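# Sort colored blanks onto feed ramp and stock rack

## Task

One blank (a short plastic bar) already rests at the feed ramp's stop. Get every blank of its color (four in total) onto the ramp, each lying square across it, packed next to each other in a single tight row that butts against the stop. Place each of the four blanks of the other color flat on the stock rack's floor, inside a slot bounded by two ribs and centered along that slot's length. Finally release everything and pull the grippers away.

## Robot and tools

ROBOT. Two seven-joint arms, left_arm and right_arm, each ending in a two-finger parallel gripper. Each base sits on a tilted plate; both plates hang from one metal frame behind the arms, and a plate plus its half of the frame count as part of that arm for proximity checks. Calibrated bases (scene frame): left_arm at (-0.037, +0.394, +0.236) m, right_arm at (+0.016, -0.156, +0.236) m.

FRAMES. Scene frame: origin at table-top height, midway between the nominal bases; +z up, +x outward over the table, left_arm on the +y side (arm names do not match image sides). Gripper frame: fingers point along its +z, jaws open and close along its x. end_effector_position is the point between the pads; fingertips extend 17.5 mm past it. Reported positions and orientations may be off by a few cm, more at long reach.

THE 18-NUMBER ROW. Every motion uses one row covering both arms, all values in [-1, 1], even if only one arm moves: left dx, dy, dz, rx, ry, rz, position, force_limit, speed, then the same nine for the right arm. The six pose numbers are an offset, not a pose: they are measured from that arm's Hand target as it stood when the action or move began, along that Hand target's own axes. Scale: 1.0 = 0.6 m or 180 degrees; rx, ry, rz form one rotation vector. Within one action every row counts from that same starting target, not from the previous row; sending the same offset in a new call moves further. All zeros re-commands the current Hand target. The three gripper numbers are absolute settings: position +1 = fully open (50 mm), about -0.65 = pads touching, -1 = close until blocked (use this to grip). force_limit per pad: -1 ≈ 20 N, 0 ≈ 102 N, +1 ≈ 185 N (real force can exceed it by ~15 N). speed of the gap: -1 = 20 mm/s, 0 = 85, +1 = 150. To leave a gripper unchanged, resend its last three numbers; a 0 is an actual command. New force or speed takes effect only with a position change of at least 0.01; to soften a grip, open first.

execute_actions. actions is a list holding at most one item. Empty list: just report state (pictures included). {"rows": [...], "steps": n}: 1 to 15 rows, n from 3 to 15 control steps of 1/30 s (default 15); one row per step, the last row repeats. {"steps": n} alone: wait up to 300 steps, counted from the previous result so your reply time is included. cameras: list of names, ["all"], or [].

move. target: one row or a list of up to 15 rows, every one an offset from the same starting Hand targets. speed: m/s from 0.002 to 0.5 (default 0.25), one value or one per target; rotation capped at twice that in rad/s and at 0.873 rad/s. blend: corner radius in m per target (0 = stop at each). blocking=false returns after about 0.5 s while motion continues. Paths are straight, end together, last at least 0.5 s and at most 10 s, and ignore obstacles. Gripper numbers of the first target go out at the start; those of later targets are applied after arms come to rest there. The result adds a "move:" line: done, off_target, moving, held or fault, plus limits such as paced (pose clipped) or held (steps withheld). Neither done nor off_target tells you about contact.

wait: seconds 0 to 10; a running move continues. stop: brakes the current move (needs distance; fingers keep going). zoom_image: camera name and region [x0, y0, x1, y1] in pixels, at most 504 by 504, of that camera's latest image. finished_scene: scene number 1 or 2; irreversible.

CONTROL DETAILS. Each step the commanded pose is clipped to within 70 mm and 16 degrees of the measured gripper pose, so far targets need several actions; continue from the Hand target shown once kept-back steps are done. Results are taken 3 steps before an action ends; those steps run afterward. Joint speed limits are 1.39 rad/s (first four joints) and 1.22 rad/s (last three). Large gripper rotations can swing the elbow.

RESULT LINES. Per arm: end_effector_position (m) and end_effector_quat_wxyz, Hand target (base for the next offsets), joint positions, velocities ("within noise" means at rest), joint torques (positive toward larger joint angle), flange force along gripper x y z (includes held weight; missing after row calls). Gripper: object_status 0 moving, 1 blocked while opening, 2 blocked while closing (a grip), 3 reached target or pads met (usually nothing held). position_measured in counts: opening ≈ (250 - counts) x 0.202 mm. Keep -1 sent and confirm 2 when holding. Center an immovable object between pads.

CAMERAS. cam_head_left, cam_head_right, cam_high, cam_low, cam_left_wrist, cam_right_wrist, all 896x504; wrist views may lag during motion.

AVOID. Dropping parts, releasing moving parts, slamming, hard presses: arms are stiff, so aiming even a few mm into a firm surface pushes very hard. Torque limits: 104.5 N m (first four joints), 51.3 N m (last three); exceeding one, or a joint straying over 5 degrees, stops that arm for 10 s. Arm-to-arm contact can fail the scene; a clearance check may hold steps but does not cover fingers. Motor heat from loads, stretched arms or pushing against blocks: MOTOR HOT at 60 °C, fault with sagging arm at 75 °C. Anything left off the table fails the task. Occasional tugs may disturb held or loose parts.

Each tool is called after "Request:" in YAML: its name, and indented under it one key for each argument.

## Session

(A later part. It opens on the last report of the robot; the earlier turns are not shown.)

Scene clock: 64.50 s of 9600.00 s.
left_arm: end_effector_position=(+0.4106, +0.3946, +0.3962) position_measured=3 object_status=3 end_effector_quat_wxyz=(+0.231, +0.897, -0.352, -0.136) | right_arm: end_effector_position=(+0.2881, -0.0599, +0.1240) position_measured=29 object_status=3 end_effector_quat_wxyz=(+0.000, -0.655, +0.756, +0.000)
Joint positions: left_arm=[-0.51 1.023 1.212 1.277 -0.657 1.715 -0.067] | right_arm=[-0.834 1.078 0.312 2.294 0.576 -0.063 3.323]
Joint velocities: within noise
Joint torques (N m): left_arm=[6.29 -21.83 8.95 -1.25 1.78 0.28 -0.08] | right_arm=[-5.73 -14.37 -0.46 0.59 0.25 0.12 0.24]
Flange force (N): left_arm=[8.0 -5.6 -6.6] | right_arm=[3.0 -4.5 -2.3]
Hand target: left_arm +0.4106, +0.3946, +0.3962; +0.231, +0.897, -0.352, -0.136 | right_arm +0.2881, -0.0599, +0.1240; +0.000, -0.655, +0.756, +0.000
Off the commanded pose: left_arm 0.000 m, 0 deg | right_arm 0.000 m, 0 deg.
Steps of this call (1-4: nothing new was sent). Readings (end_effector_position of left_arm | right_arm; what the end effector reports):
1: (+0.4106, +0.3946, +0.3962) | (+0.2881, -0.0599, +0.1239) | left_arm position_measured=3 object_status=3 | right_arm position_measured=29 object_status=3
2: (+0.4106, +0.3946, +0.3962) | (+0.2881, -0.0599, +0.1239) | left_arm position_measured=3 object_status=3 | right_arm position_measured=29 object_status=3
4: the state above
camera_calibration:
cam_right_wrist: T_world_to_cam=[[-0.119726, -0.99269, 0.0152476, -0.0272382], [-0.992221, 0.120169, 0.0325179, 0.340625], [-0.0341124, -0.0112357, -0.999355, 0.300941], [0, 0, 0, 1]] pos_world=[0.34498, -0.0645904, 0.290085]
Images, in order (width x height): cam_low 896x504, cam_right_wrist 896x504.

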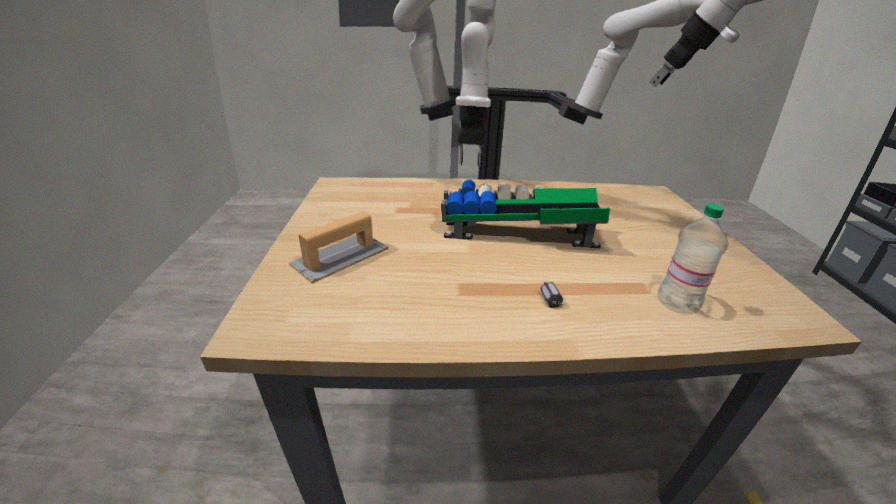

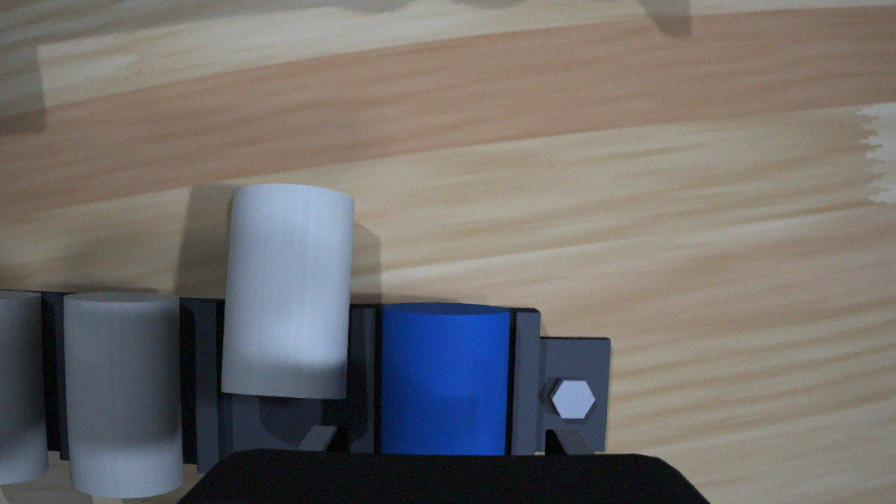

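Request:
move:
  target: [0,0,0,0,0,0,1,0,0,-0.0807,-0.0762,0.0333,0,0,0.0144,0.78,-0.8,-0.5]
  speed: 0.2
  cameras: ["cam_right_wrist"]

Request:
zoom_image:
  camera: "cam_right_wrist"
  region: [250, 280, 650, 480]

Scene clock: 65.87 s of 9600.00 s.
left_arm: end_effector_position=(+0.4106, +0.3946, +0.3962) position_measured=3 object_status=3 end_effector_quat_wxyz=(+0.231, +0.897, -0.352, -0.136) | right_arm: end_effector_position=(+0.3401, -0.0185, +0.1041) position_measured=36 object_status=3 end_effector_quat_wxyz=(+0.000, -0.638, +0.770, +0.000)
Joint positions: left_arm=[-0.51 1.023 1.212 1.277 -0.657 1.715 -0.067] | right_arm=[-0.732 1.116 0.192 2.066 0.56 0.136 3.315]
Joint velocities: left_arm=[within noise] | right_arm=[0.005 0.001 -0.005 -0.006 -0.001 0.008 0.001]
Joint torques (N m): left_arm=[6.26 -21.84 9.02 -1.31 1.72 0.28 -0.06] | right_arm=[-6.32 -16.66 -1.05 -0.82 0.26 0.15 0.35]
Flange force (N): left_arm=[8.0 -5.5 -6.5] | right_arm=[2.0 -3.9 -2.2]
Hand target: left_arm +0.4106, +0.3946, +0.3962; +0.231, +0.897, -0.352, -0.136 | right_arm +0.3402, -0.0185, +0.1040; +0.000, -0.638, +0.770, +0.000
Off the commanded pose: left_arm 0.000 m, 0 deg | right_arm 0.000 m, 0 deg.
Kept back: nothing.
move: done
camera_calibration:
cam_right_wrist: T_world_to_cam=[[-0.164457, -0.986267, 0.0151915, 0.035713], [-0.985782, 0.164875, 0.0324164, 0.38659], [-0.0344759, -0.00964438, -0.999359, 0.283477], [0, 0, 0, 1]] pos_world=[0.39674, -0.0257826, 0.270221]
Images, in order (width x height): cam_right_wrist 896x504.

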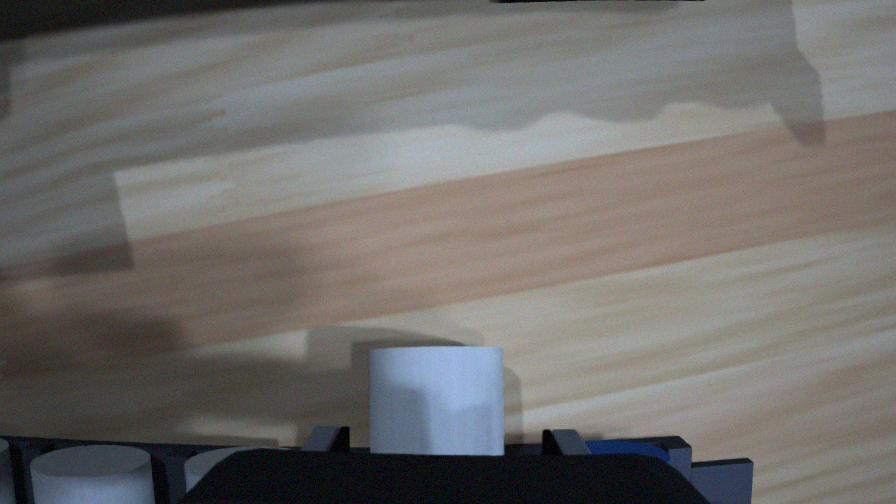

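Scaled by 1.260 from the camera's 896x504 image, which has a finer 1280x720 frame.

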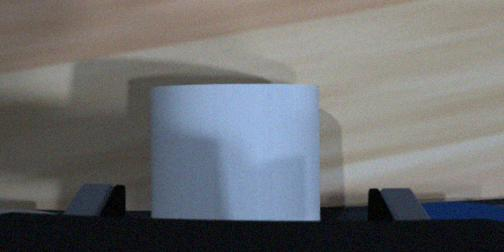

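Request:
move:
  target:
    - [0,0,0,0,0,0,1,0,0,-0.0032,0,0.0700,0,0,0,0.78,-0.8,-0.5]
    - [0,0,0,0,0,0,1,0,0,-0.0032,0,0.1042,0,0,0,0.78,-0.8,-0.5]
    - [0,0,0,0,0,0,1,0,0,-0.0032,0,0.1042,0,0,0,-1,-0.8,-0.3]
    - [0,0,0,0,0,0,1,0,0,-0.0032,0,0.0817,0,0,0,-1,-0.8,-0.3]
    - [0,0,0,0,0,0,1,0,0,-0.0080,0.0618,0.0817,0,0,-0.0139,-1,-0.8,-0.3]
  speed: [0.15,0.06,0.1,0.06,0.1]
  blend: [0.003,0,0,0.003,0]
  cameras: ["cam_right_wrist","cam_low"]

Request:
zoom_image:
  camera: "cam_right_wrist"
  region: [250, 260, 650, 460]

Scene clock: 69.27 s of 9600.00 s.
left_arm: end_effector_position=(+0.4106, +0.3946, +0.3962) position_measured=3 object_status=3 end_effector_quat_wxyz=(+0.231, +0.897, -0.352, -0.136) | right_arm: end_effector_position=(+0.3048, -0.0068, +0.0550) position_measured=56 object_status=2 end_effector_quat_wxyz=(+0.000, -0.654, +0.756, +0.000)
Joint positions: left_arm=[-0.51 1.023 1.212 1.277 -0.657 1.715 -0.067] | right_arm=[-0.85 1.283 0.264 2.094 0.534 -0.056 3.272]
Joint velocities: left_arm=[within noise] | right_arm=[-0.005 0.002 0.002 0.003 -0.002 -0.004 -0.002]
Joint torques (N m): left_arm=[6.19 -21.77 9.01 -1.29 1.78 0.25 -0.07] | right_arm=[-5.88 -17.06 -0.35 0.48 0.3 0.38 0.23]
Flange force (N): left_arm=[8.1 -5.5 -6.7] | right_arm=[3.1 -2.8 -0.8]
Hand target: left_arm +0.4106, +0.3946, +0.3962; +0.231, +0.897, -0.352, -0.136 | right_arm +0.3047, -0.0068, +0.0550; +0.000, -0.654, +0.756, +0.000
Off the commanded pose: left_arm 0.000 m, 0 deg | right_arm 0.000 m, 0 deg.
Kept back: nothing.
move: done; blend cut to 0 m at target 1
camera_calibration:
cam_right_wrist: T_world_to_cam=[[-0.121409, -0.992485, 0.0152658, 0.0290229], [-0.992014, 0.121852, 0.032572, 0.353022], [-0.0341874, -0.0111893, -0.999353, 0.233236], [0, 0, 0, 1]] pos_world=[0.3617, -0.0116021, 0.221143]
Images, in order (width x height): cam_low 896x504, cam_right_wrist 896x504.

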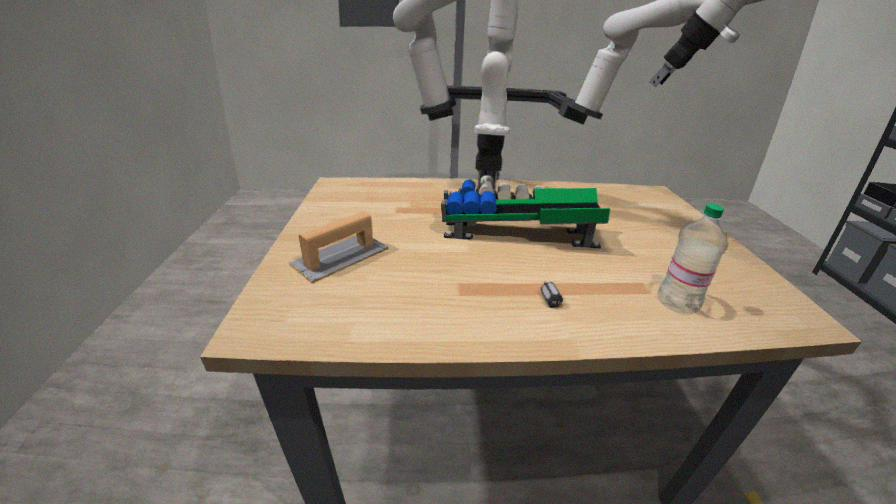

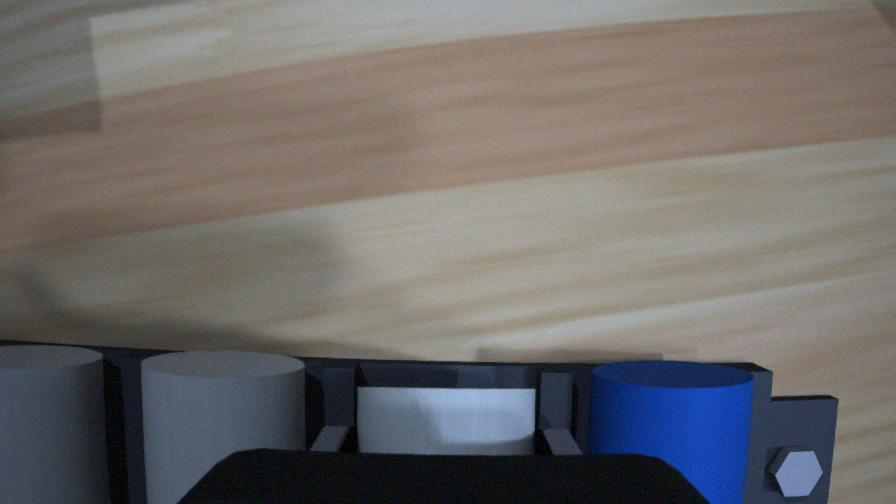

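Scaled by 1.260 from the camera's 896x504 image, which has a finer 1280x720 frame.

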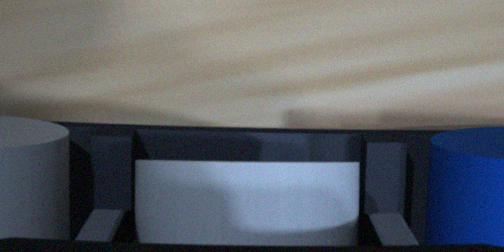

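Request:
move:
  target: [0,0,0,0,0,0,1,0,0,0.0002,0.0027,-0.0072,0.0633,0,0,-1,-0.8,-0.3]
  speed: 0.15
  cameras: ["cam_right_wrist","cam_low"]

Request:
zoom_image:
  camera: "cam_right_wrist"
  region: [250, 260, 650, 460]

Request:
zoom_image:
  camera: "cam_low"
  region: [420, 150, 560, 250]

Scene clock: 70.93 s of 9600.00 s.
left_arm: end_effector_position=(+0.4106, +0.3946, +0.3962) position_measured=3 object_status=3 end_effector_quat_wxyz=(+0.231, +0.897, -0.352, -0.136) | right_arm: end_effector_position=(+0.3031, -0.0067, +0.0594) position_measured=56 object_status=2 end_effector_quat_wxyz=(+0.065, -0.651, +0.752, -0.075)
Joint positions: left_arm=[-0.51 1.023 1.212 1.277 -0.657 1.715 -0.067] | right_arm=[-1.187 1.417 0.456 2.224 0.335 -0.322 3.199]
Joint velocities: left_arm=[within noise] | right_arm=[-0.01 0.006 0.002 0.005 -0.008 -0.008 -0.002]
Joint torques (N m): left_arm=[6.28 -21.79 9.03 -1.27 1.75 0.31 -0.08] | right_arm=[-5.5 -16.04 2.22 1.91 -0.17 0.14 0.14]
Flange force (N): left_arm=[8.0 -5.5 -6.5] | right_arm=[2.3 -6.5 -0.1]
Hand target: left_arm +0.4106, +0.3946, +0.3962; +0.231, +0.897, -0.352, -0.136 | right_arm +0.3031, -0.0067, +0.0593; +0.065, -0.651, +0.752, -0.075
Off the commanded pose: left_arm 0.000 m, 0 deg | right_arm 0.000 m, 0 deg.
Kept back: nothing.
move: done
camera_calibration:
cam_right_wrist: T_world_to_cam=[[-0.124881, -0.991982, 0.0194252, 0.0296935], [-0.97894, 0.120005, -0.165152, 0.358974], [0.161496, -0.0396404, -0.986077, 0.177217], [0, 0, 0, 1]] pos_world=[0.326502, -0.00659831, 0.233458]
Images, in order (width x height): cam_low 896x504, cam_right_wrist 896x504.

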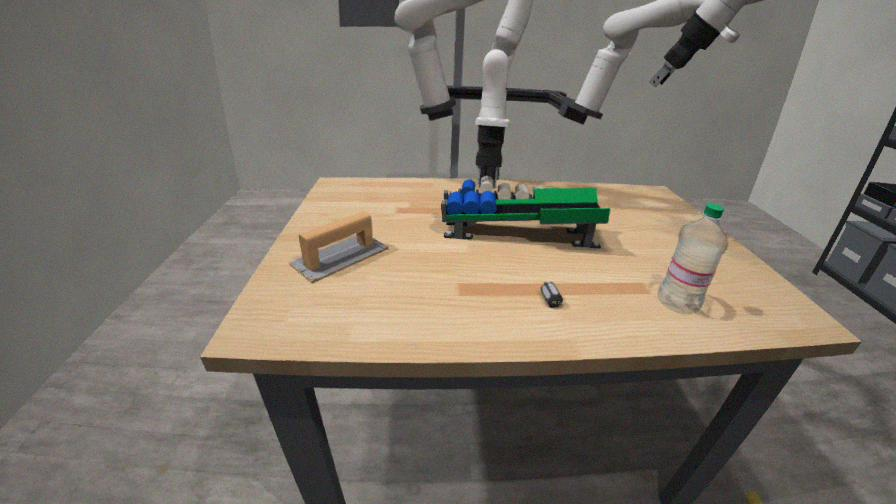

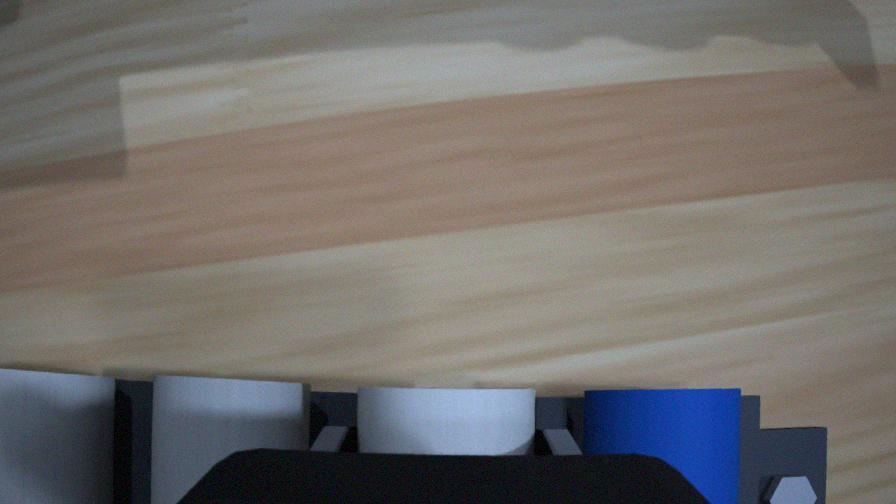

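Scaled by 1.260 from the camera's 896x504 image, which has a finer 1280x720 frame.

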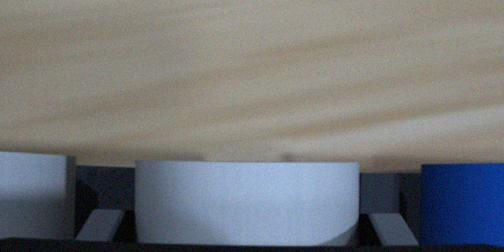

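Scaled by 3.600 from the camera's 896x504 image, which has a finer 1280x720 frame.

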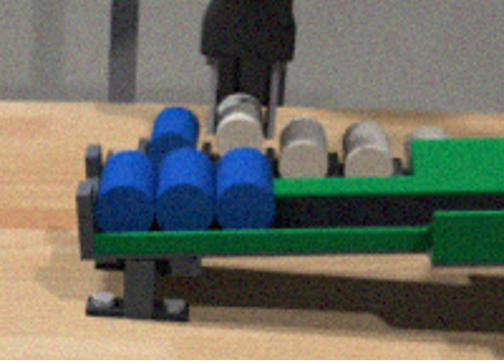

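Request:
move:
  target: [0,0,0,0,0,0,1,0,0,0.0012,0.0033,0.0209,0,0,0,-1,-0.8,-0.3]
  speed: 0.05
  cameras: ["cam_right_wrist","cam_low"]

Request:
zoom_image:
  camera: "cam_low"
  region: [420, 150, 560, 250]

Scene clock: 72.20 s of 9600.00 s.
left_arm: end_effector_position=(+0.4106, +0.3946, +0.3962) position_measured=3 object_status=3 end_effector_quat_wxyz=(+0.231, +0.897, -0.352, -0.136) | right_arm: end_effector_position=(+0.3035, -0.0075, +0.0467) position_measured=56 object_status=2 end_effector_quat_wxyz=(+0.065, -0.651, +0.752, -0.075)
Joint positions: left_arm=[-0.51 1.023 1.212 1.277 -0.657 1.715 -0.067] | right_arm=[-1.184 1.456 0.456 2.209 0.326 -0.346 3.198]
Joint velocities: within noise
Joint torques (N m): left_arm=[6.27 -21.84 8.94 -1.23 1.78 0.23 -0.09] | right_arm=[-5.11 -15.73 2.24 2.29 0.05 0.06 0.26]
Flange force (N): left_arm=[8.2 -5.6 -6.8] | right_arm=[1.0 -5.9 -1.3]
Hand target: left_arm +0.4106, +0.3946, +0.3962; +0.231, +0.897, -0.352, -0.136 | right_arm +0.3035, -0.0075, +0.0466; +0.065, -0.651, +0.752, -0.075
Off the commanded pose: left_arm 0.000 m, 0 deg | right_arm 0.000 m, 0 deg.
Kept back: nothing.
move: done
camera_calibration:
cam_right_wrist: T_world_to_cam=[[-0.124873, -0.991985, 0.0193124, 0.0292502], [-0.978878, 0.120001, -0.165522, 0.357348], [0.161878, -0.0395737, -0.986017, 0.164567], [0, 0, 0, 1]] pos_world=[0.326813, -0.00735374, 0.22085]
Images, in order (width x height): cam_low 896x504, cam_right_wrist 896x504.

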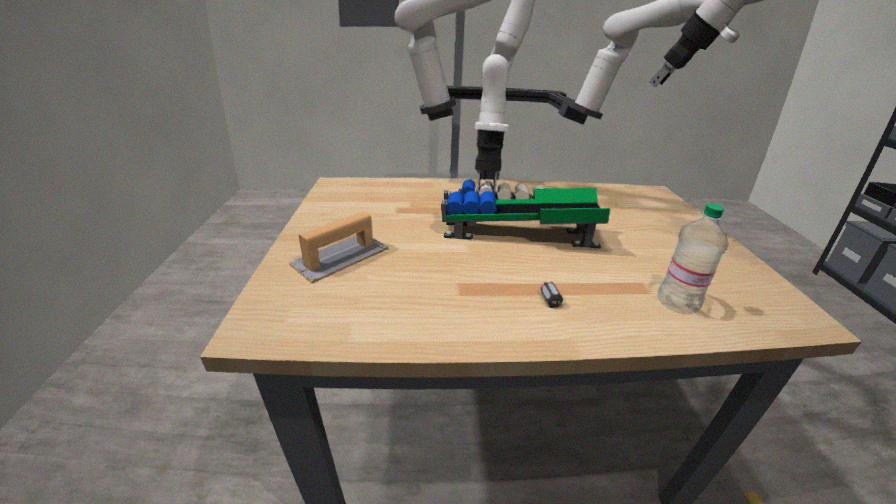

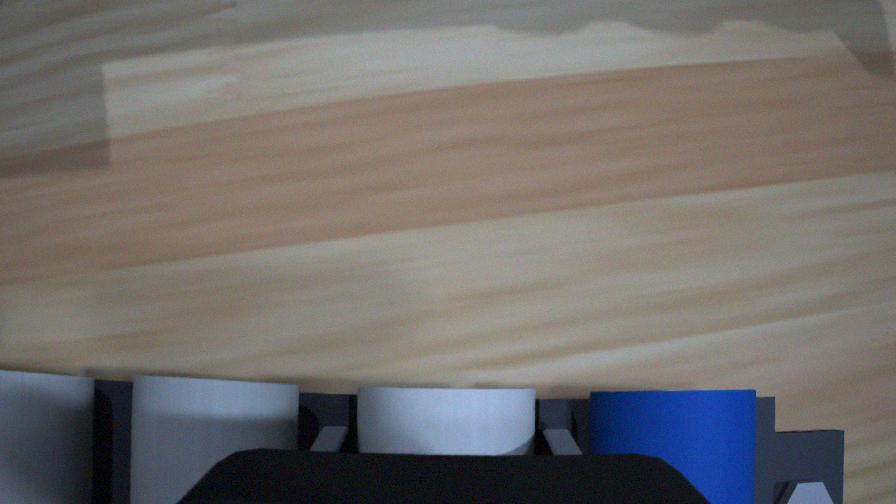

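Scaled by 3.600 from the camera's 896x504 image, which has a finer 1280x720 frame.

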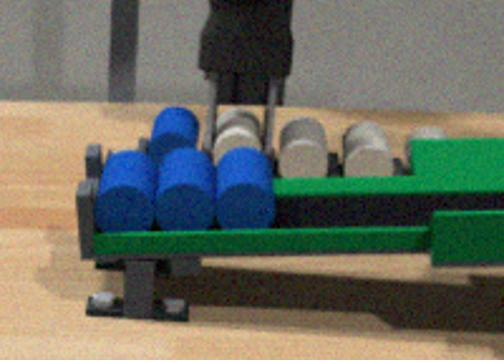

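Request:
move:
  target: [0,0,0,0,0,0,1,0,0,0,0.0004,0.0020,0,0,0,-1,-0.8,-0.3]
  speed: 0.02
  cameras: []

Scene clock: 73.13 s of 9600.00 s.
left_arm: end_effector_position=(+0.4106, +0.3946, +0.3962) position_measured=3 object_status=3 end_effector_quat_wxyz=(+0.231, +0.897, -0.352, -0.136) | right_arm: end_effector_position=(+0.3035, -0.0075, +0.0454) position_measured=56 object_status=2 end_effector_quat_wxyz=(+0.065, -0.651, +0.752, -0.075)
Joint positions: left_arm=[-0.51 1.023 1.212 1.277 -0.657 1.715 -0.067] | right_arm=[-1.183 1.46 0.456 2.208 0.325 -0.348 3.198]
Joint velocities: within noise
Joint torques (N m): left_arm=[6.29 -21.79 9.04 -1.26 1.77 0.26 -0.02] | right_arm=[-5.19 -16.1 2.3 2.3 -0.02 0.11 0.24]
Flange force (N): left_arm=[8.0 -5.7 -6.7] | right_arm=[1.5 -5.6 -0.3]
Hand target: left_arm +0.4106, +0.3946, +0.3962; +0.231, +0.897, -0.352, -0.136 | right_arm +0.3035, -0.0075, +0.0454; +0.065, -0.651, +0.752, -0.075
Off the commanded pose: left_arm 0.000 m, 0 deg | right_arm 0.000 m, 0 deg.
Kept back: nothing.
move: done
No camera images: "cameras" was empty.

Request:
move:
  target: [0,0,0,0,0,0,1,0,0,0,0.0003,0.0016,0,0,0,-1,-0.8,-0.3]
  speed: 0.02
  cameras: []

Scene clock: 74.07 s of 9600.00 s.
left_arm: end_effector_position=(+0.4106, +0.3946, +0.3962) position_measured=3 object_status=3 end_effector_quat_wxyz=(+0.231, +0.897, -0.352, -0.136) | right_arm: end_effector_position=(+0.3035, -0.0075, +0.0444) position_measured=56 object_status=2 end_effector_quat_wxyz=(+0.065, -0.651, +0.752, -0.075)
Joint positions: left_arm=[-0.51 1.023 1.212 1.277 -0.657 1.715 -0.067] | right_arm=[-1.183 1.463 0.456 2.206 0.324 -0.349 3.198]
Joint velocities: within noise
Joint torques (N m): left_arm=[6.23 -21.86 8.97 -1.33 1.76 0.28 -0.02] | right_arm=[-5.21 -16.13 2.25 2.29 -0.02 0.08 0.24]
Flange force (N): left_arm=[8.0 -5.5 -6.5] | right_arm=[1.5 -5.6 -0.3]
Hand target: left_arm +0.4106, +0.3946, +0.3962; +0.231, +0.897, -0.352, -0.136 | right_arm +0.3035, -0.0075, +0.0444; +0.065, -0.651, +0.752, -0.075
Off the commanded pose: left_arm 0.000 m, 0 deg | right_arm 0.000 m, 0 deg.
Kept back: nothing.
move: done
No camera images: "cameras" was empty.

Request:
move:
  target: [0,0,0,0,0,0,1,0,0,0,0.0003,0.0016,0,0,0,-1,-0.8,-0.3]
  speed: 0.02
  cameras: ["cam_right_wrist","cam_low"]

Request:
zoom_image:
  camera: "cam_low"
  region: [420, 150, 560, 250]

Scene clock: 75.00 s of 9600.00 s.
left_arm: end_effector_position=(+0.4106, +0.3946, +0.3962) position_measured=3 object_status=3 end_effector_quat_wxyz=(+0.231, +0.897, -0.352, -0.136) | right_arm: end_effector_position=(+0.3036, -0.0075, +0.0435) position_measured=56 object_status=2 end_effector_quat_wxyz=(+0.065, -0.651, +0.752, -0.075)
Joint positions: left_arm=[-0.51 1.023 1.212 1.277 -0.657 1.715 -0.067] | right_arm=[-1.183 1.465 0.455 2.205 0.323 -0.351 3.198]
Joint velocities: within noise
Joint torques (N m): left_arm=[6.26 -21.83 8.97 -1.3 1.75 0.27 -0.04] | right_arm=[-5.06 -15.06 1.31 2.12 0.11 -0.02 0.25]
Flange force (N): left_arm=[8.0 -5.5 -6.6] | right_arm=[1.7 -7.1 -3.7]
Hand target: left_arm +0.4106, +0.3946, +0.3962; +0.231, +0.897, -0.352, -0.136 | right_arm +0.3035, -0.0075, +0.0435; +0.065, -0.651, +0.752, -0.075
Off the commanded pose: left_arm 0.000 m, 0 deg | right_arm 0.000 m, 0 deg.
Kept back: nothing.
move: done
camera_calibration:
cam_right_wrist: T_world_to_cam=[[-0.124857, -0.991986, 0.0193406, 0.0292904], [-0.978883, 0.119981, -0.165506, 0.356837], [0.161859, -0.0395967, -0.986019, 0.161353], [0, 0, 0, 1]] pos_world=[0.326842, -0.00736882, 0.217589]
Images, in order (width x height): cam_low 896x504, cam_right_wrist 896x504.

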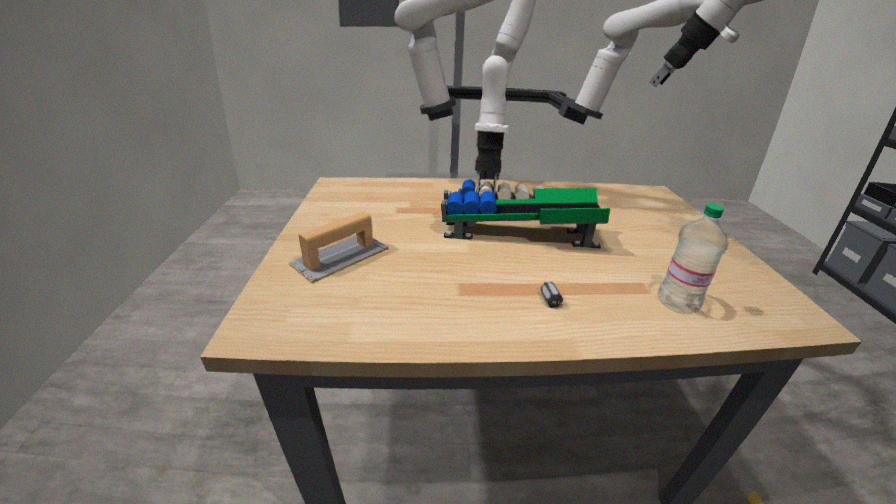

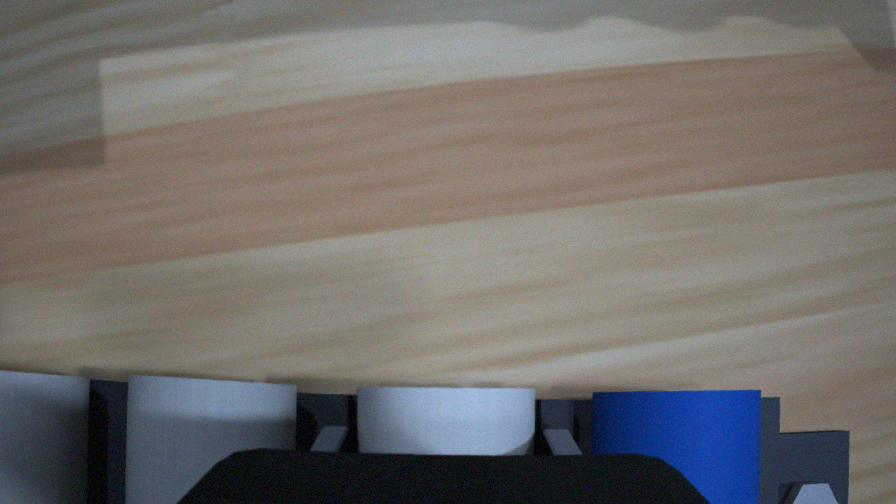

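Scaled by 3.600 from the camera's 896x504 image, which has a finer 1280x720 frame.

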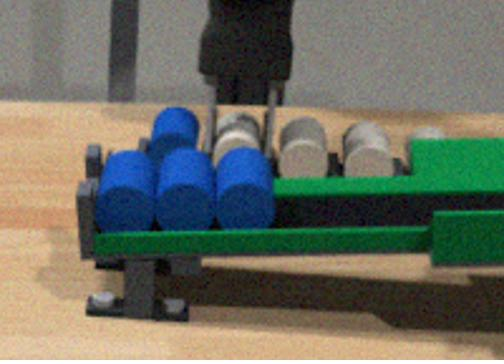

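Request:
move:
  target:
    - [0,0,0,0,0,0,1,0,0,0,0,0,0,0,0,0.78,-0.8,-0.7]
    - [0,0,0,0,0,0,1,0,0,0,-0.0165,-0.0817,0,0,0,0.78,-0.8,-0.7]
    - [0,0,0,0,0,0,1,0,0,0.0920,-0.0095,-0.1113,-0.0633,0,0,0.78,-0.8,-0.7]
  speed: [0.1,0.1,0.2]
  blend: [0,0.01,0]
  cameras: ["cam_right_wrist","cam_low"]

Request:
zoom_image:
  camera: "cam_low"
  region: [420, 150, 560, 250]

Request:
zoom_image:
  camera: "cam_right_wrist"
  region: [150, 280, 550, 460]

Scene clock: 77.57 s of 9600.00 s.
left_arm: end_effector_position=(+0.4106, +0.3946, +0.3962) position_measured=3 object_status=3 end_effector_quat_wxyz=(+0.231, +0.897, -0.352, -0.136) | right_arm: end_effector_position=(+0.2881, -0.0610, +0.1100) position_measured=36 object_status=3 end_effector_quat_wxyz=(+0.001, -0.654, +0.756, +0.000)
Joint positions: left_arm=[-0.51 1.023 1.212 1.277 -0.657 1.715 -0.067] | right_arm=[-0.841 1.128 0.336 2.288 0.601 -0.113 3.293]
Joint velocities: left_arm=[within noise] | right_arm=[0.012 -0.004 -0.01 -0.004 0.005 0.012 0.001]
Joint torques (N m): left_arm=[6.25 -21.85 9.01 -1.24 1.79 0.3 -0.03] | right_arm=[-5.91 -14.14 -0.09 1.1 0.29 0.09 0.26]
Flange force (N): left_arm=[8.2 -5.7 -6.7] | right_arm=[2.2 -6.0 -4.1]
Hand target: left_arm +0.4106, +0.3946, +0.3962; +0.231, +0.897, -0.352, -0.136 | right_arm +0.2881, -0.0611, +0.1100; +0.000, -0.654, +0.756, +0.000
Off the commanded pose: left_arm 0.000 m, 0 deg | right_arm 0.000 m, 0 deg.
Kept back: nothing.
move: done
camera_calibration:
cam_right_wrist: T_world_to_cam=[[-0.121218, -0.99251, 0.0151453, -0.0276879], [-0.992055, 0.121652, 0.0320653, 0.34131], [-0.0336676, -0.011138, -0.999371, 0.286878], [0, 0, 0, 1]] pos_world=[0.344901, -0.0658064, 0.276172]
Images, in order (width x height): cam_low 896x504, cam_right_wrist 896x504.

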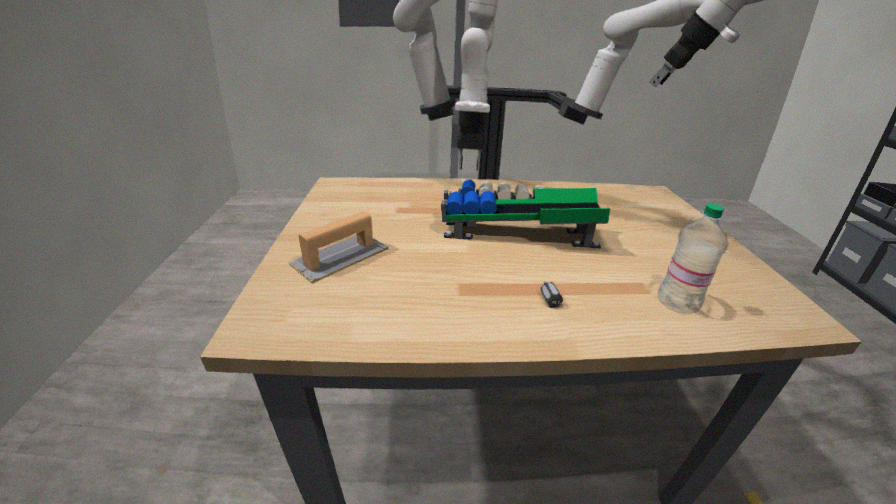

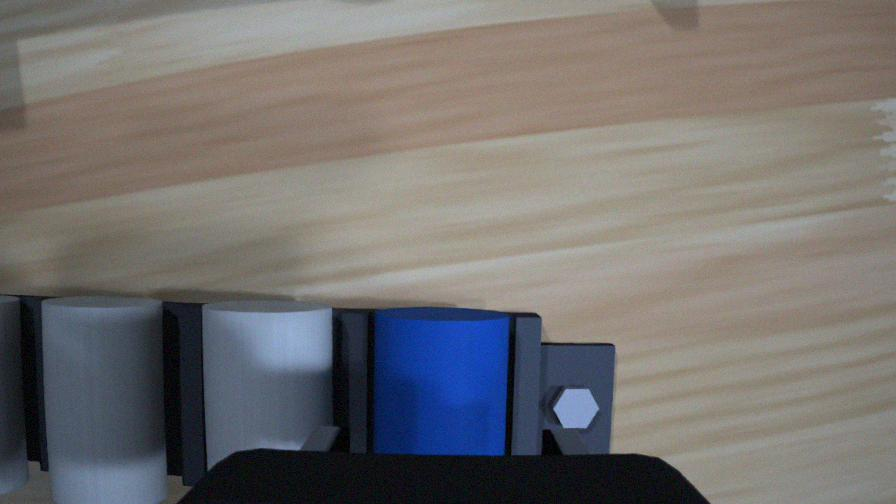

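Scaled by 3.600 from the camera's 896x504 image, which has a finer 1280x720 frame.

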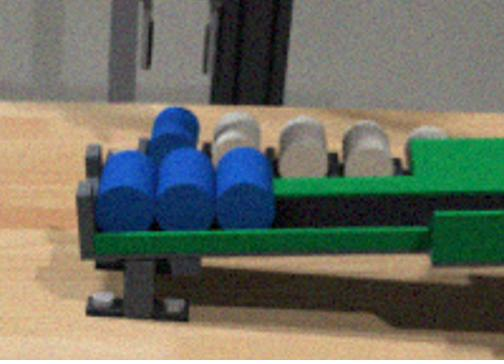

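Scaled by 1.260 from the camera's 896x504 image, which has a finer 1280x720 frame.

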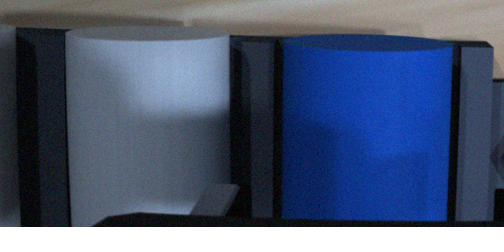

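Request:
move:
  target:
    - [0,0,0,0,0,0,1,0,0,-0.0010,0,0.0667,0,0,0,0.78,-0.8,-0.7]
    - [0,0,0,0,0,0,1,0,0,-0.0010,0,0.1133,0,0,0,0.78,-0.8,-0.7]
    - [0,0,0,0,0,0,1,0,0,-0.0010,0,0.1133,0,0,0,-1,-0.8,-0.3]
    - [0,0,0,0,0,0,1,0,0,-0.0010,0,-0.1300,0,0,0,-1,-0.8,-0.3]
    - [0,0,0,0,0,0,1,0,0,-0.1863,-0.3660,-0.0667,0,0,-0.0100,-1,-0.8,-0.3]
  speed: [0.2,0.1,0.1,0.17,0.28]
  blend: [0.01,0,0,0.03,0]
  cameras: ["cam_right_wrist","cam_low"]

Request:
zoom_image:
  camera: "cam_low"
  region: [420, 150, 560, 250]

Scene clock: 82.50 s of 9600.00 s.
left_arm: end_effector_position=(+0.4106, +0.3946, +0.3962) position_measured=3 object_status=3 end_effector_quat_wxyz=(+0.231, +0.897, -0.352, -0.136) | right_arm: end_effector_position=(+0.5214, +0.0180, +0.1502) position_measured=56 object_status=2 end_effector_quat_wxyz=(+0.001, -0.666, +0.746, +0.000)
Joint positions: left_arm=[-0.51 1.023 1.212 1.277 -0.657 1.715 -0.067] | right_arm=[-0.443 1.128 -0.059 1.436 0.479 0.746 3.732]
Joint velocities: left_arm=[within noise] | right_arm=[0.002 0.003 -0.002 -0.008 -0.002 0.007 0.004]
Joint torques (N m): left_arm=[6.27 -21.8 9.04 -1.25 1.78 0.31 -0.08] | right_arm=[-8.46 -22.4 -3.6 -5.7 0.23 -0.06 0.54]
Flange force (N): left_arm=[8.1 -5.6 -6.6] | right_arm=[3.1 -0.5 -1.0]
Hand target: left_arm +0.4106, +0.3946, +0.3962; +0.231, +0.897, -0.352, -0.136 | right_arm +0.5214, +0.0180, +0.1502; +0.000, -0.666, +0.746, +0.000
Off the commanded pose: left_arm 0.000 m, 0 deg | right_arm 0.000 m, 0 deg.
Kept back: nothing.
move: done; blend cut to 0 m at target 1
camera_calibration:
cam_right_wrist: T_world_to_cam=[[-0.0900995, -0.995818, 0.0151124, 0.0622835], [-0.995369, 0.0905487, 0.0322774, 0.564076], [-0.0335108, -0.0121342, -0.999365, 0.335716], [0, 0, 0, 1]] pos_world=[0.578326, 0.0150203, 0.316355]
Images, in order (width x height): cam_low 896x504, cam_right_wrist 896x504.

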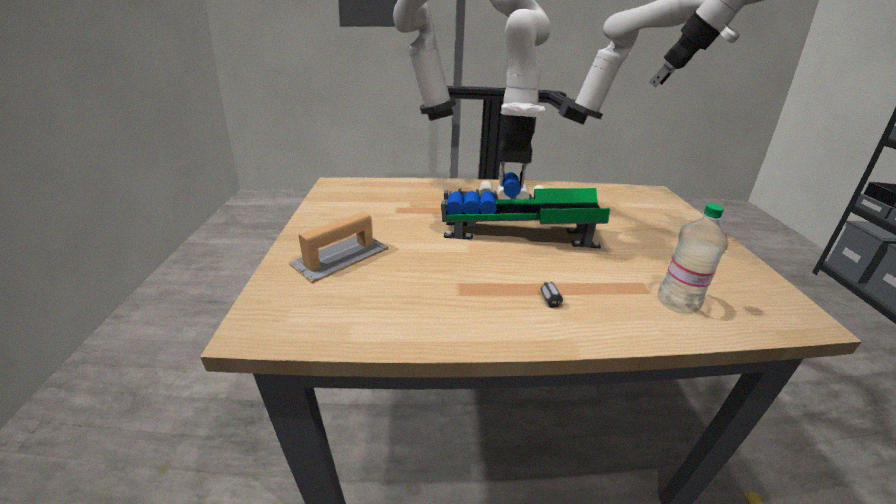

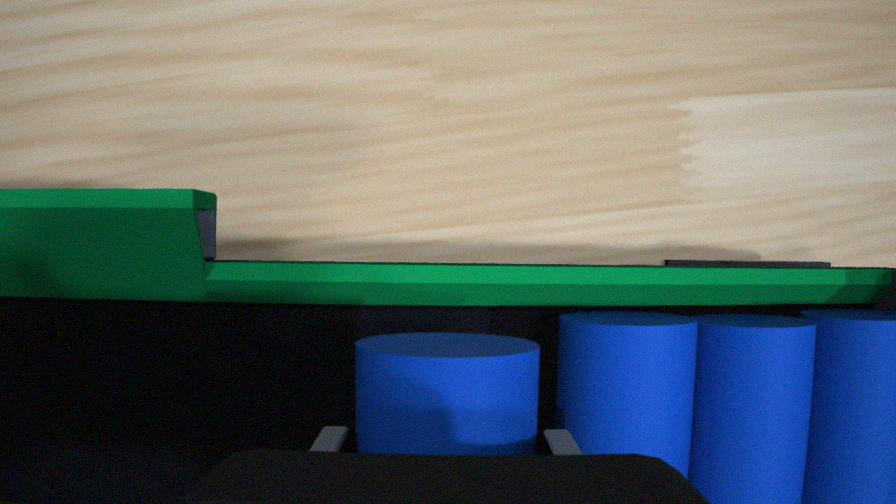

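Scaled by 3.600 from the camera's 896x504 image, which has a finer 1280x720 frame.

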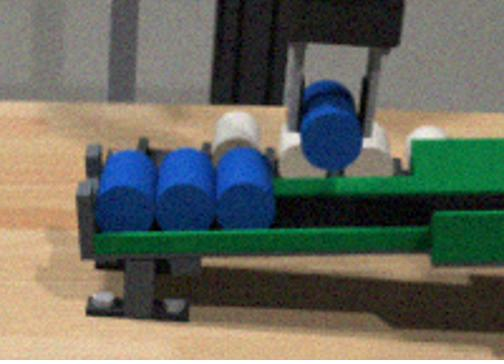

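Request:
move:
  target:
    - [0,0,0,0,0,0,1,0,0,0,0,0.0700,0,0,0,-1,-0.8,-0.3]
    - [0,0,0,0,0,0,1,0,0,0,0,0.0788,0,0,0,-1,-0.8,-0.3]
  speed: [0.1,0.03]
  blend: [0.004,0]
  cameras: []

Scene clock: 84.27 s of 9600.00 s.
left_arm: end_effector_position=(+0.4106, +0.3946, +0.3962) position_measured=3 object_status=3 end_effector_quat_wxyz=(+0.231, +0.897, -0.352, -0.136) | right_arm: end_effector_position=(+0.5215, +0.0181, +0.1030) position_measured=56 object_status=2 end_effector_quat_wxyz=(+0.000, -0.666, +0.746, +0.000)
Joint positions: left_arm=[-0.51 1.023 1.212 1.277 -0.657 1.715 -0.067] | right_arm=[-0.432 1.216 -0.039 1.417 0.5 0.673 3.719]
Joint velocities: within noise
Joint torques (N m): left_arm=[6.26 -21.83 8.99 -1.28 1.77 0.29 -0.08] | right_arm=[-8.23 -22.4 -3.36 -5.21 0.35 -0.08 0.26]
Flange force (N): left_arm=[8.0 -5.5 -6.5] | right_arm=[3.2 -0.4 -1.9]
Hand target: left_arm +0.4106, +0.3946, +0.3962; +0.231, +0.897, -0.352, -0.136 | right_arm +0.5214, +0.0181, +0.1029; +0.000, -0.666, +0.746, +0.000
Off the commanded pose: left_arm 0.000 m, 0 deg | right_arm 0.000 m, 0 deg.
Kept back: nothing.
move: done; blend cut to 0 m at target 1
No camera images: "cameras" was empty.

Request:
move:
  target: [0,0,0,0,0,0,1,0,0,0,0,0.0018,0,0,0,-1,-0.8,-0.3]
  speed: 0.02
  cameras: []

Scene clock: 85.20 s of 9600.00 s.
left_arm: end_effector_position=(+0.4106, +0.3946, +0.3962) position_measured=3 object_status=3 end_effector_quat_wxyz=(+0.231, +0.897, -0.352, -0.136) | right_arm: end_effector_position=(+0.5215, +0.0181, +0.1019) position_measured=56 object_status=2 end_effector_quat_wxyz=(+0.000, -0.666, +0.746, +0.000)
Joint positions: left_arm=[-0.51 1.023 1.212 1.277 -0.657 1.715 -0.067] | right_arm=[-0.432 1.218 -0.038 1.416 0.501 0.671 3.719]
Joint velocities: within noise
Joint torques (N m): left_arm=[6.27 -21.8 9 -1.28 1.73 0.31 -0.07] | right_arm=[-5.16 -11.78 -1.52 -7.31 1.4 -4.08 0.23]
Flange force (N): left_arm=[7.9 -5.4 -6.5] | right_arm=[9.4 9.2 -31.2]
Hand target: left_arm +0.4106, +0.3946, +0.3962; +0.231, +0.897, -0.352, -0.136 | right_arm +0.5215, +0.0181, +0.1018; +0.000, -0.666, +0.746, +0.000
Off the commanded pose: left_arm 0.000 m, 0 deg | right_arm 0.000 m, 0 deg.
Kept back: nothing.
move: done
No camera images: "cameras" was empty.

Request:
move:
  target:
    - [0,0,0,0,0,0,1,0,0,0,0,-0.0018,0,0,0,-1,-0.8,-0.3]
    - [0,0,0,0,0,0,1,0,0,0,0,-0.0018,0,0,0,0.83,-0.8,-0.7]
    - [0,0,0,0,0,0,1,0,0,0,0,-0.1200,0,0,0,0.83,-0.8,-0.7]
    - [0,0,0,0,0,0,1,0,0,-0.0360,0.3755,-0.2637,0,0,0.0100,0.83,-0.8,-0.7]
  speed: [0.02,0.1,0.15,0.28]
  blend: [0,0,0.03,0]
  cameras: ["cam_right_wrist","cam_low","cam_high"]

Request:
zoom_image:
  camera: "cam_low"
  region: [420, 150, 560, 250]

Request:
zoom_image:
  camera: "cam_high"
  region: [410, 200, 480, 300]

Request:
zoom_image:
  camera: "cam_right_wrist"
  region: [200, 280, 700, 460]

Scene clock: 89.23 s of 9600.00 s.
left_arm: end_effector_position=(+0.4106, +0.3946, +0.3962) position_measured=3 object_status=3 end_effector_quat_wxyz=(+0.231, +0.897, -0.352, -0.136) | right_arm: end_effector_position=(+0.3000, +0.0647, +0.2599) position_measured=29 object_status=3 end_effector_quat_wxyz=(+0.000, -0.654, +0.756, +0.000)
Joint positions: left_arm=[-0.51 1.023 1.212 1.277 -0.657 1.715 -0.067] | right_arm=[-0.836 0.795 -0.087 1.971 0.444 0.636 3.258]
Joint velocities: left_arm=[within noise] | right_arm=[-0.005 -0.002 0 0.003 0 0 -0.004]
Joint torques (N m): left_arm=[6.24 -21.81 8.96 -1.24 1.78 0.26 -0.07] | right_arm=[-5.58 -16.01 -2.95 -4.8 0.29 0.14 0.28]
Flange force (N): left_arm=[8.2 -5.6 -6.8] | right_arm=[1.8 -3.0 -1.1]
Hand target: left_arm +0.4106, +0.3946, +0.3962; +0.231, +0.897, -0.352, -0.136 | right_arm +0.3000, +0.0647, +0.2600; +0.000, -0.654, +0.756, +0.000
Off the commanded pose: left_arm 0.000 m, 0 deg | right_arm 0.000 m, 0 deg.
Kept back: nothing.
move: done
camera_calibration:
cam_right_wrist: T_world_to_cam=[[-0.1213, -0.992499, 0.0152527, 0.0962592], [-0.992025, 0.121743, 0.0326485, 0.332883], [-0.0342605, -0.0111708, -0.999351, 0.43868], [0, 0, 0, 1]] pos_world=[0.356934, 0.0599113, 0.426059]
Images, in order (width x height): cam_high 896x504, cam_low 896x504, cam_right_wrist 896x504.

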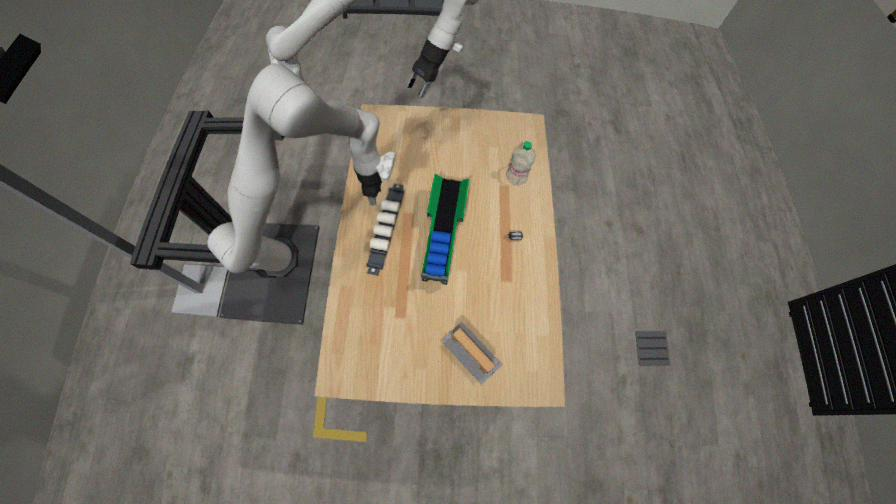

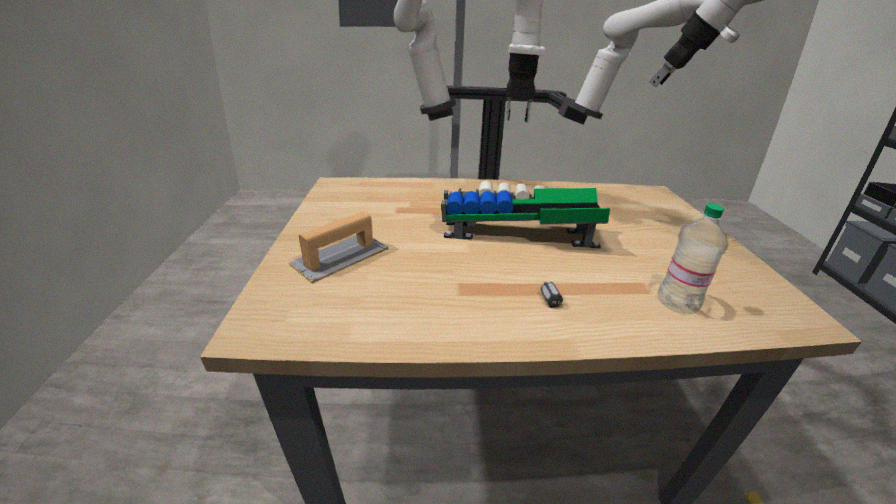

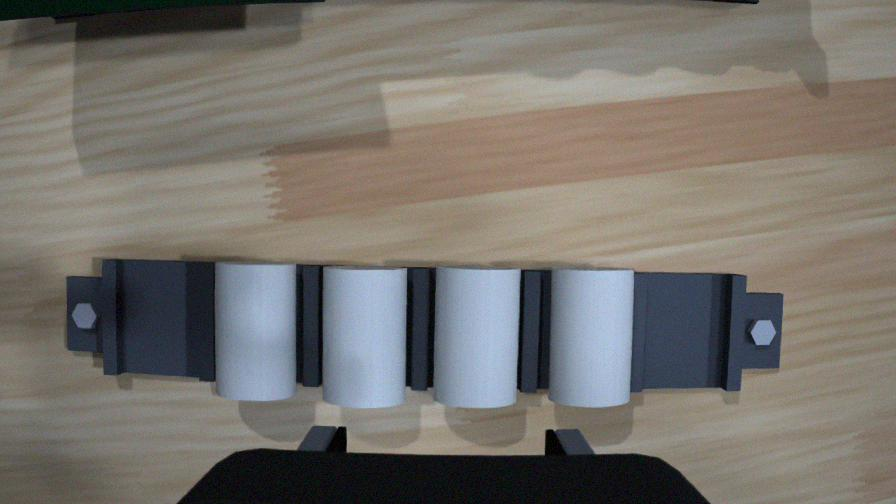

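Scaled by 3.600 from the camera's 896x504 image, which has a finer 1280x720 frame.

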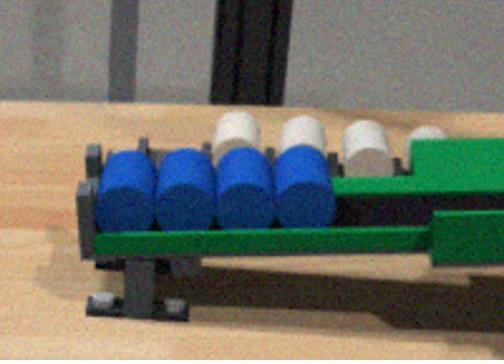

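Scaled by 5.040 from the camera's 896x504 image, which has a finer 1280x720 frame.

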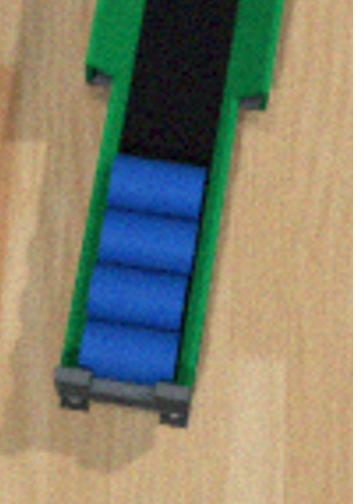

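Scaled by 1.008 from the camera's 896x504 image, which has a finer 1280x720 frame.

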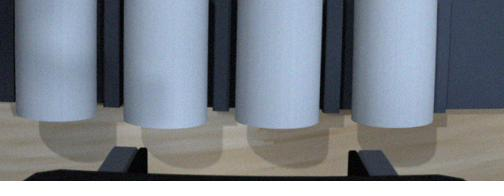

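Request:
zoom_image:
  camera: "cam_right_wrist"
  region: [200, 245, 430, 420]

Request:
zoom_image:
  camera: "cam_right_wrist"
  region: [420, 245, 650, 420]

Scaled by 2.191 from the camera's 896x504 image, which has a finer 1280x720 frame.

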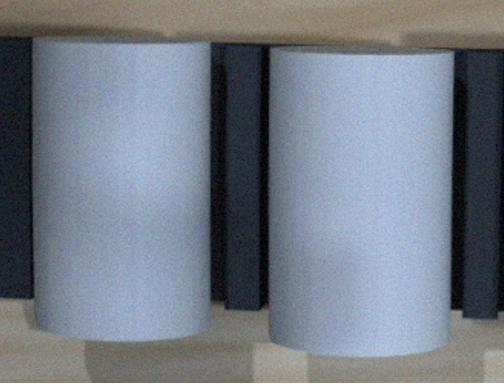

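Scaled by 2.191 from the camera's 896x504 image, which has a finer 1280x720 frame.

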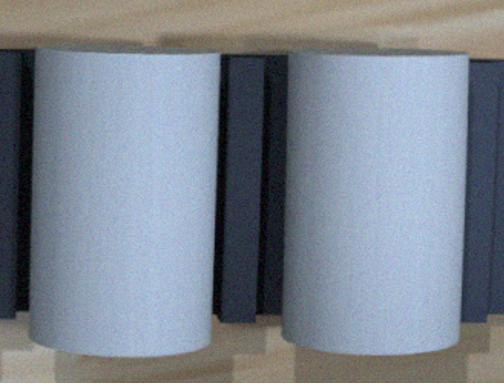

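Request:
finished_scene:
  scene: 2

The scene is finished: the task was done.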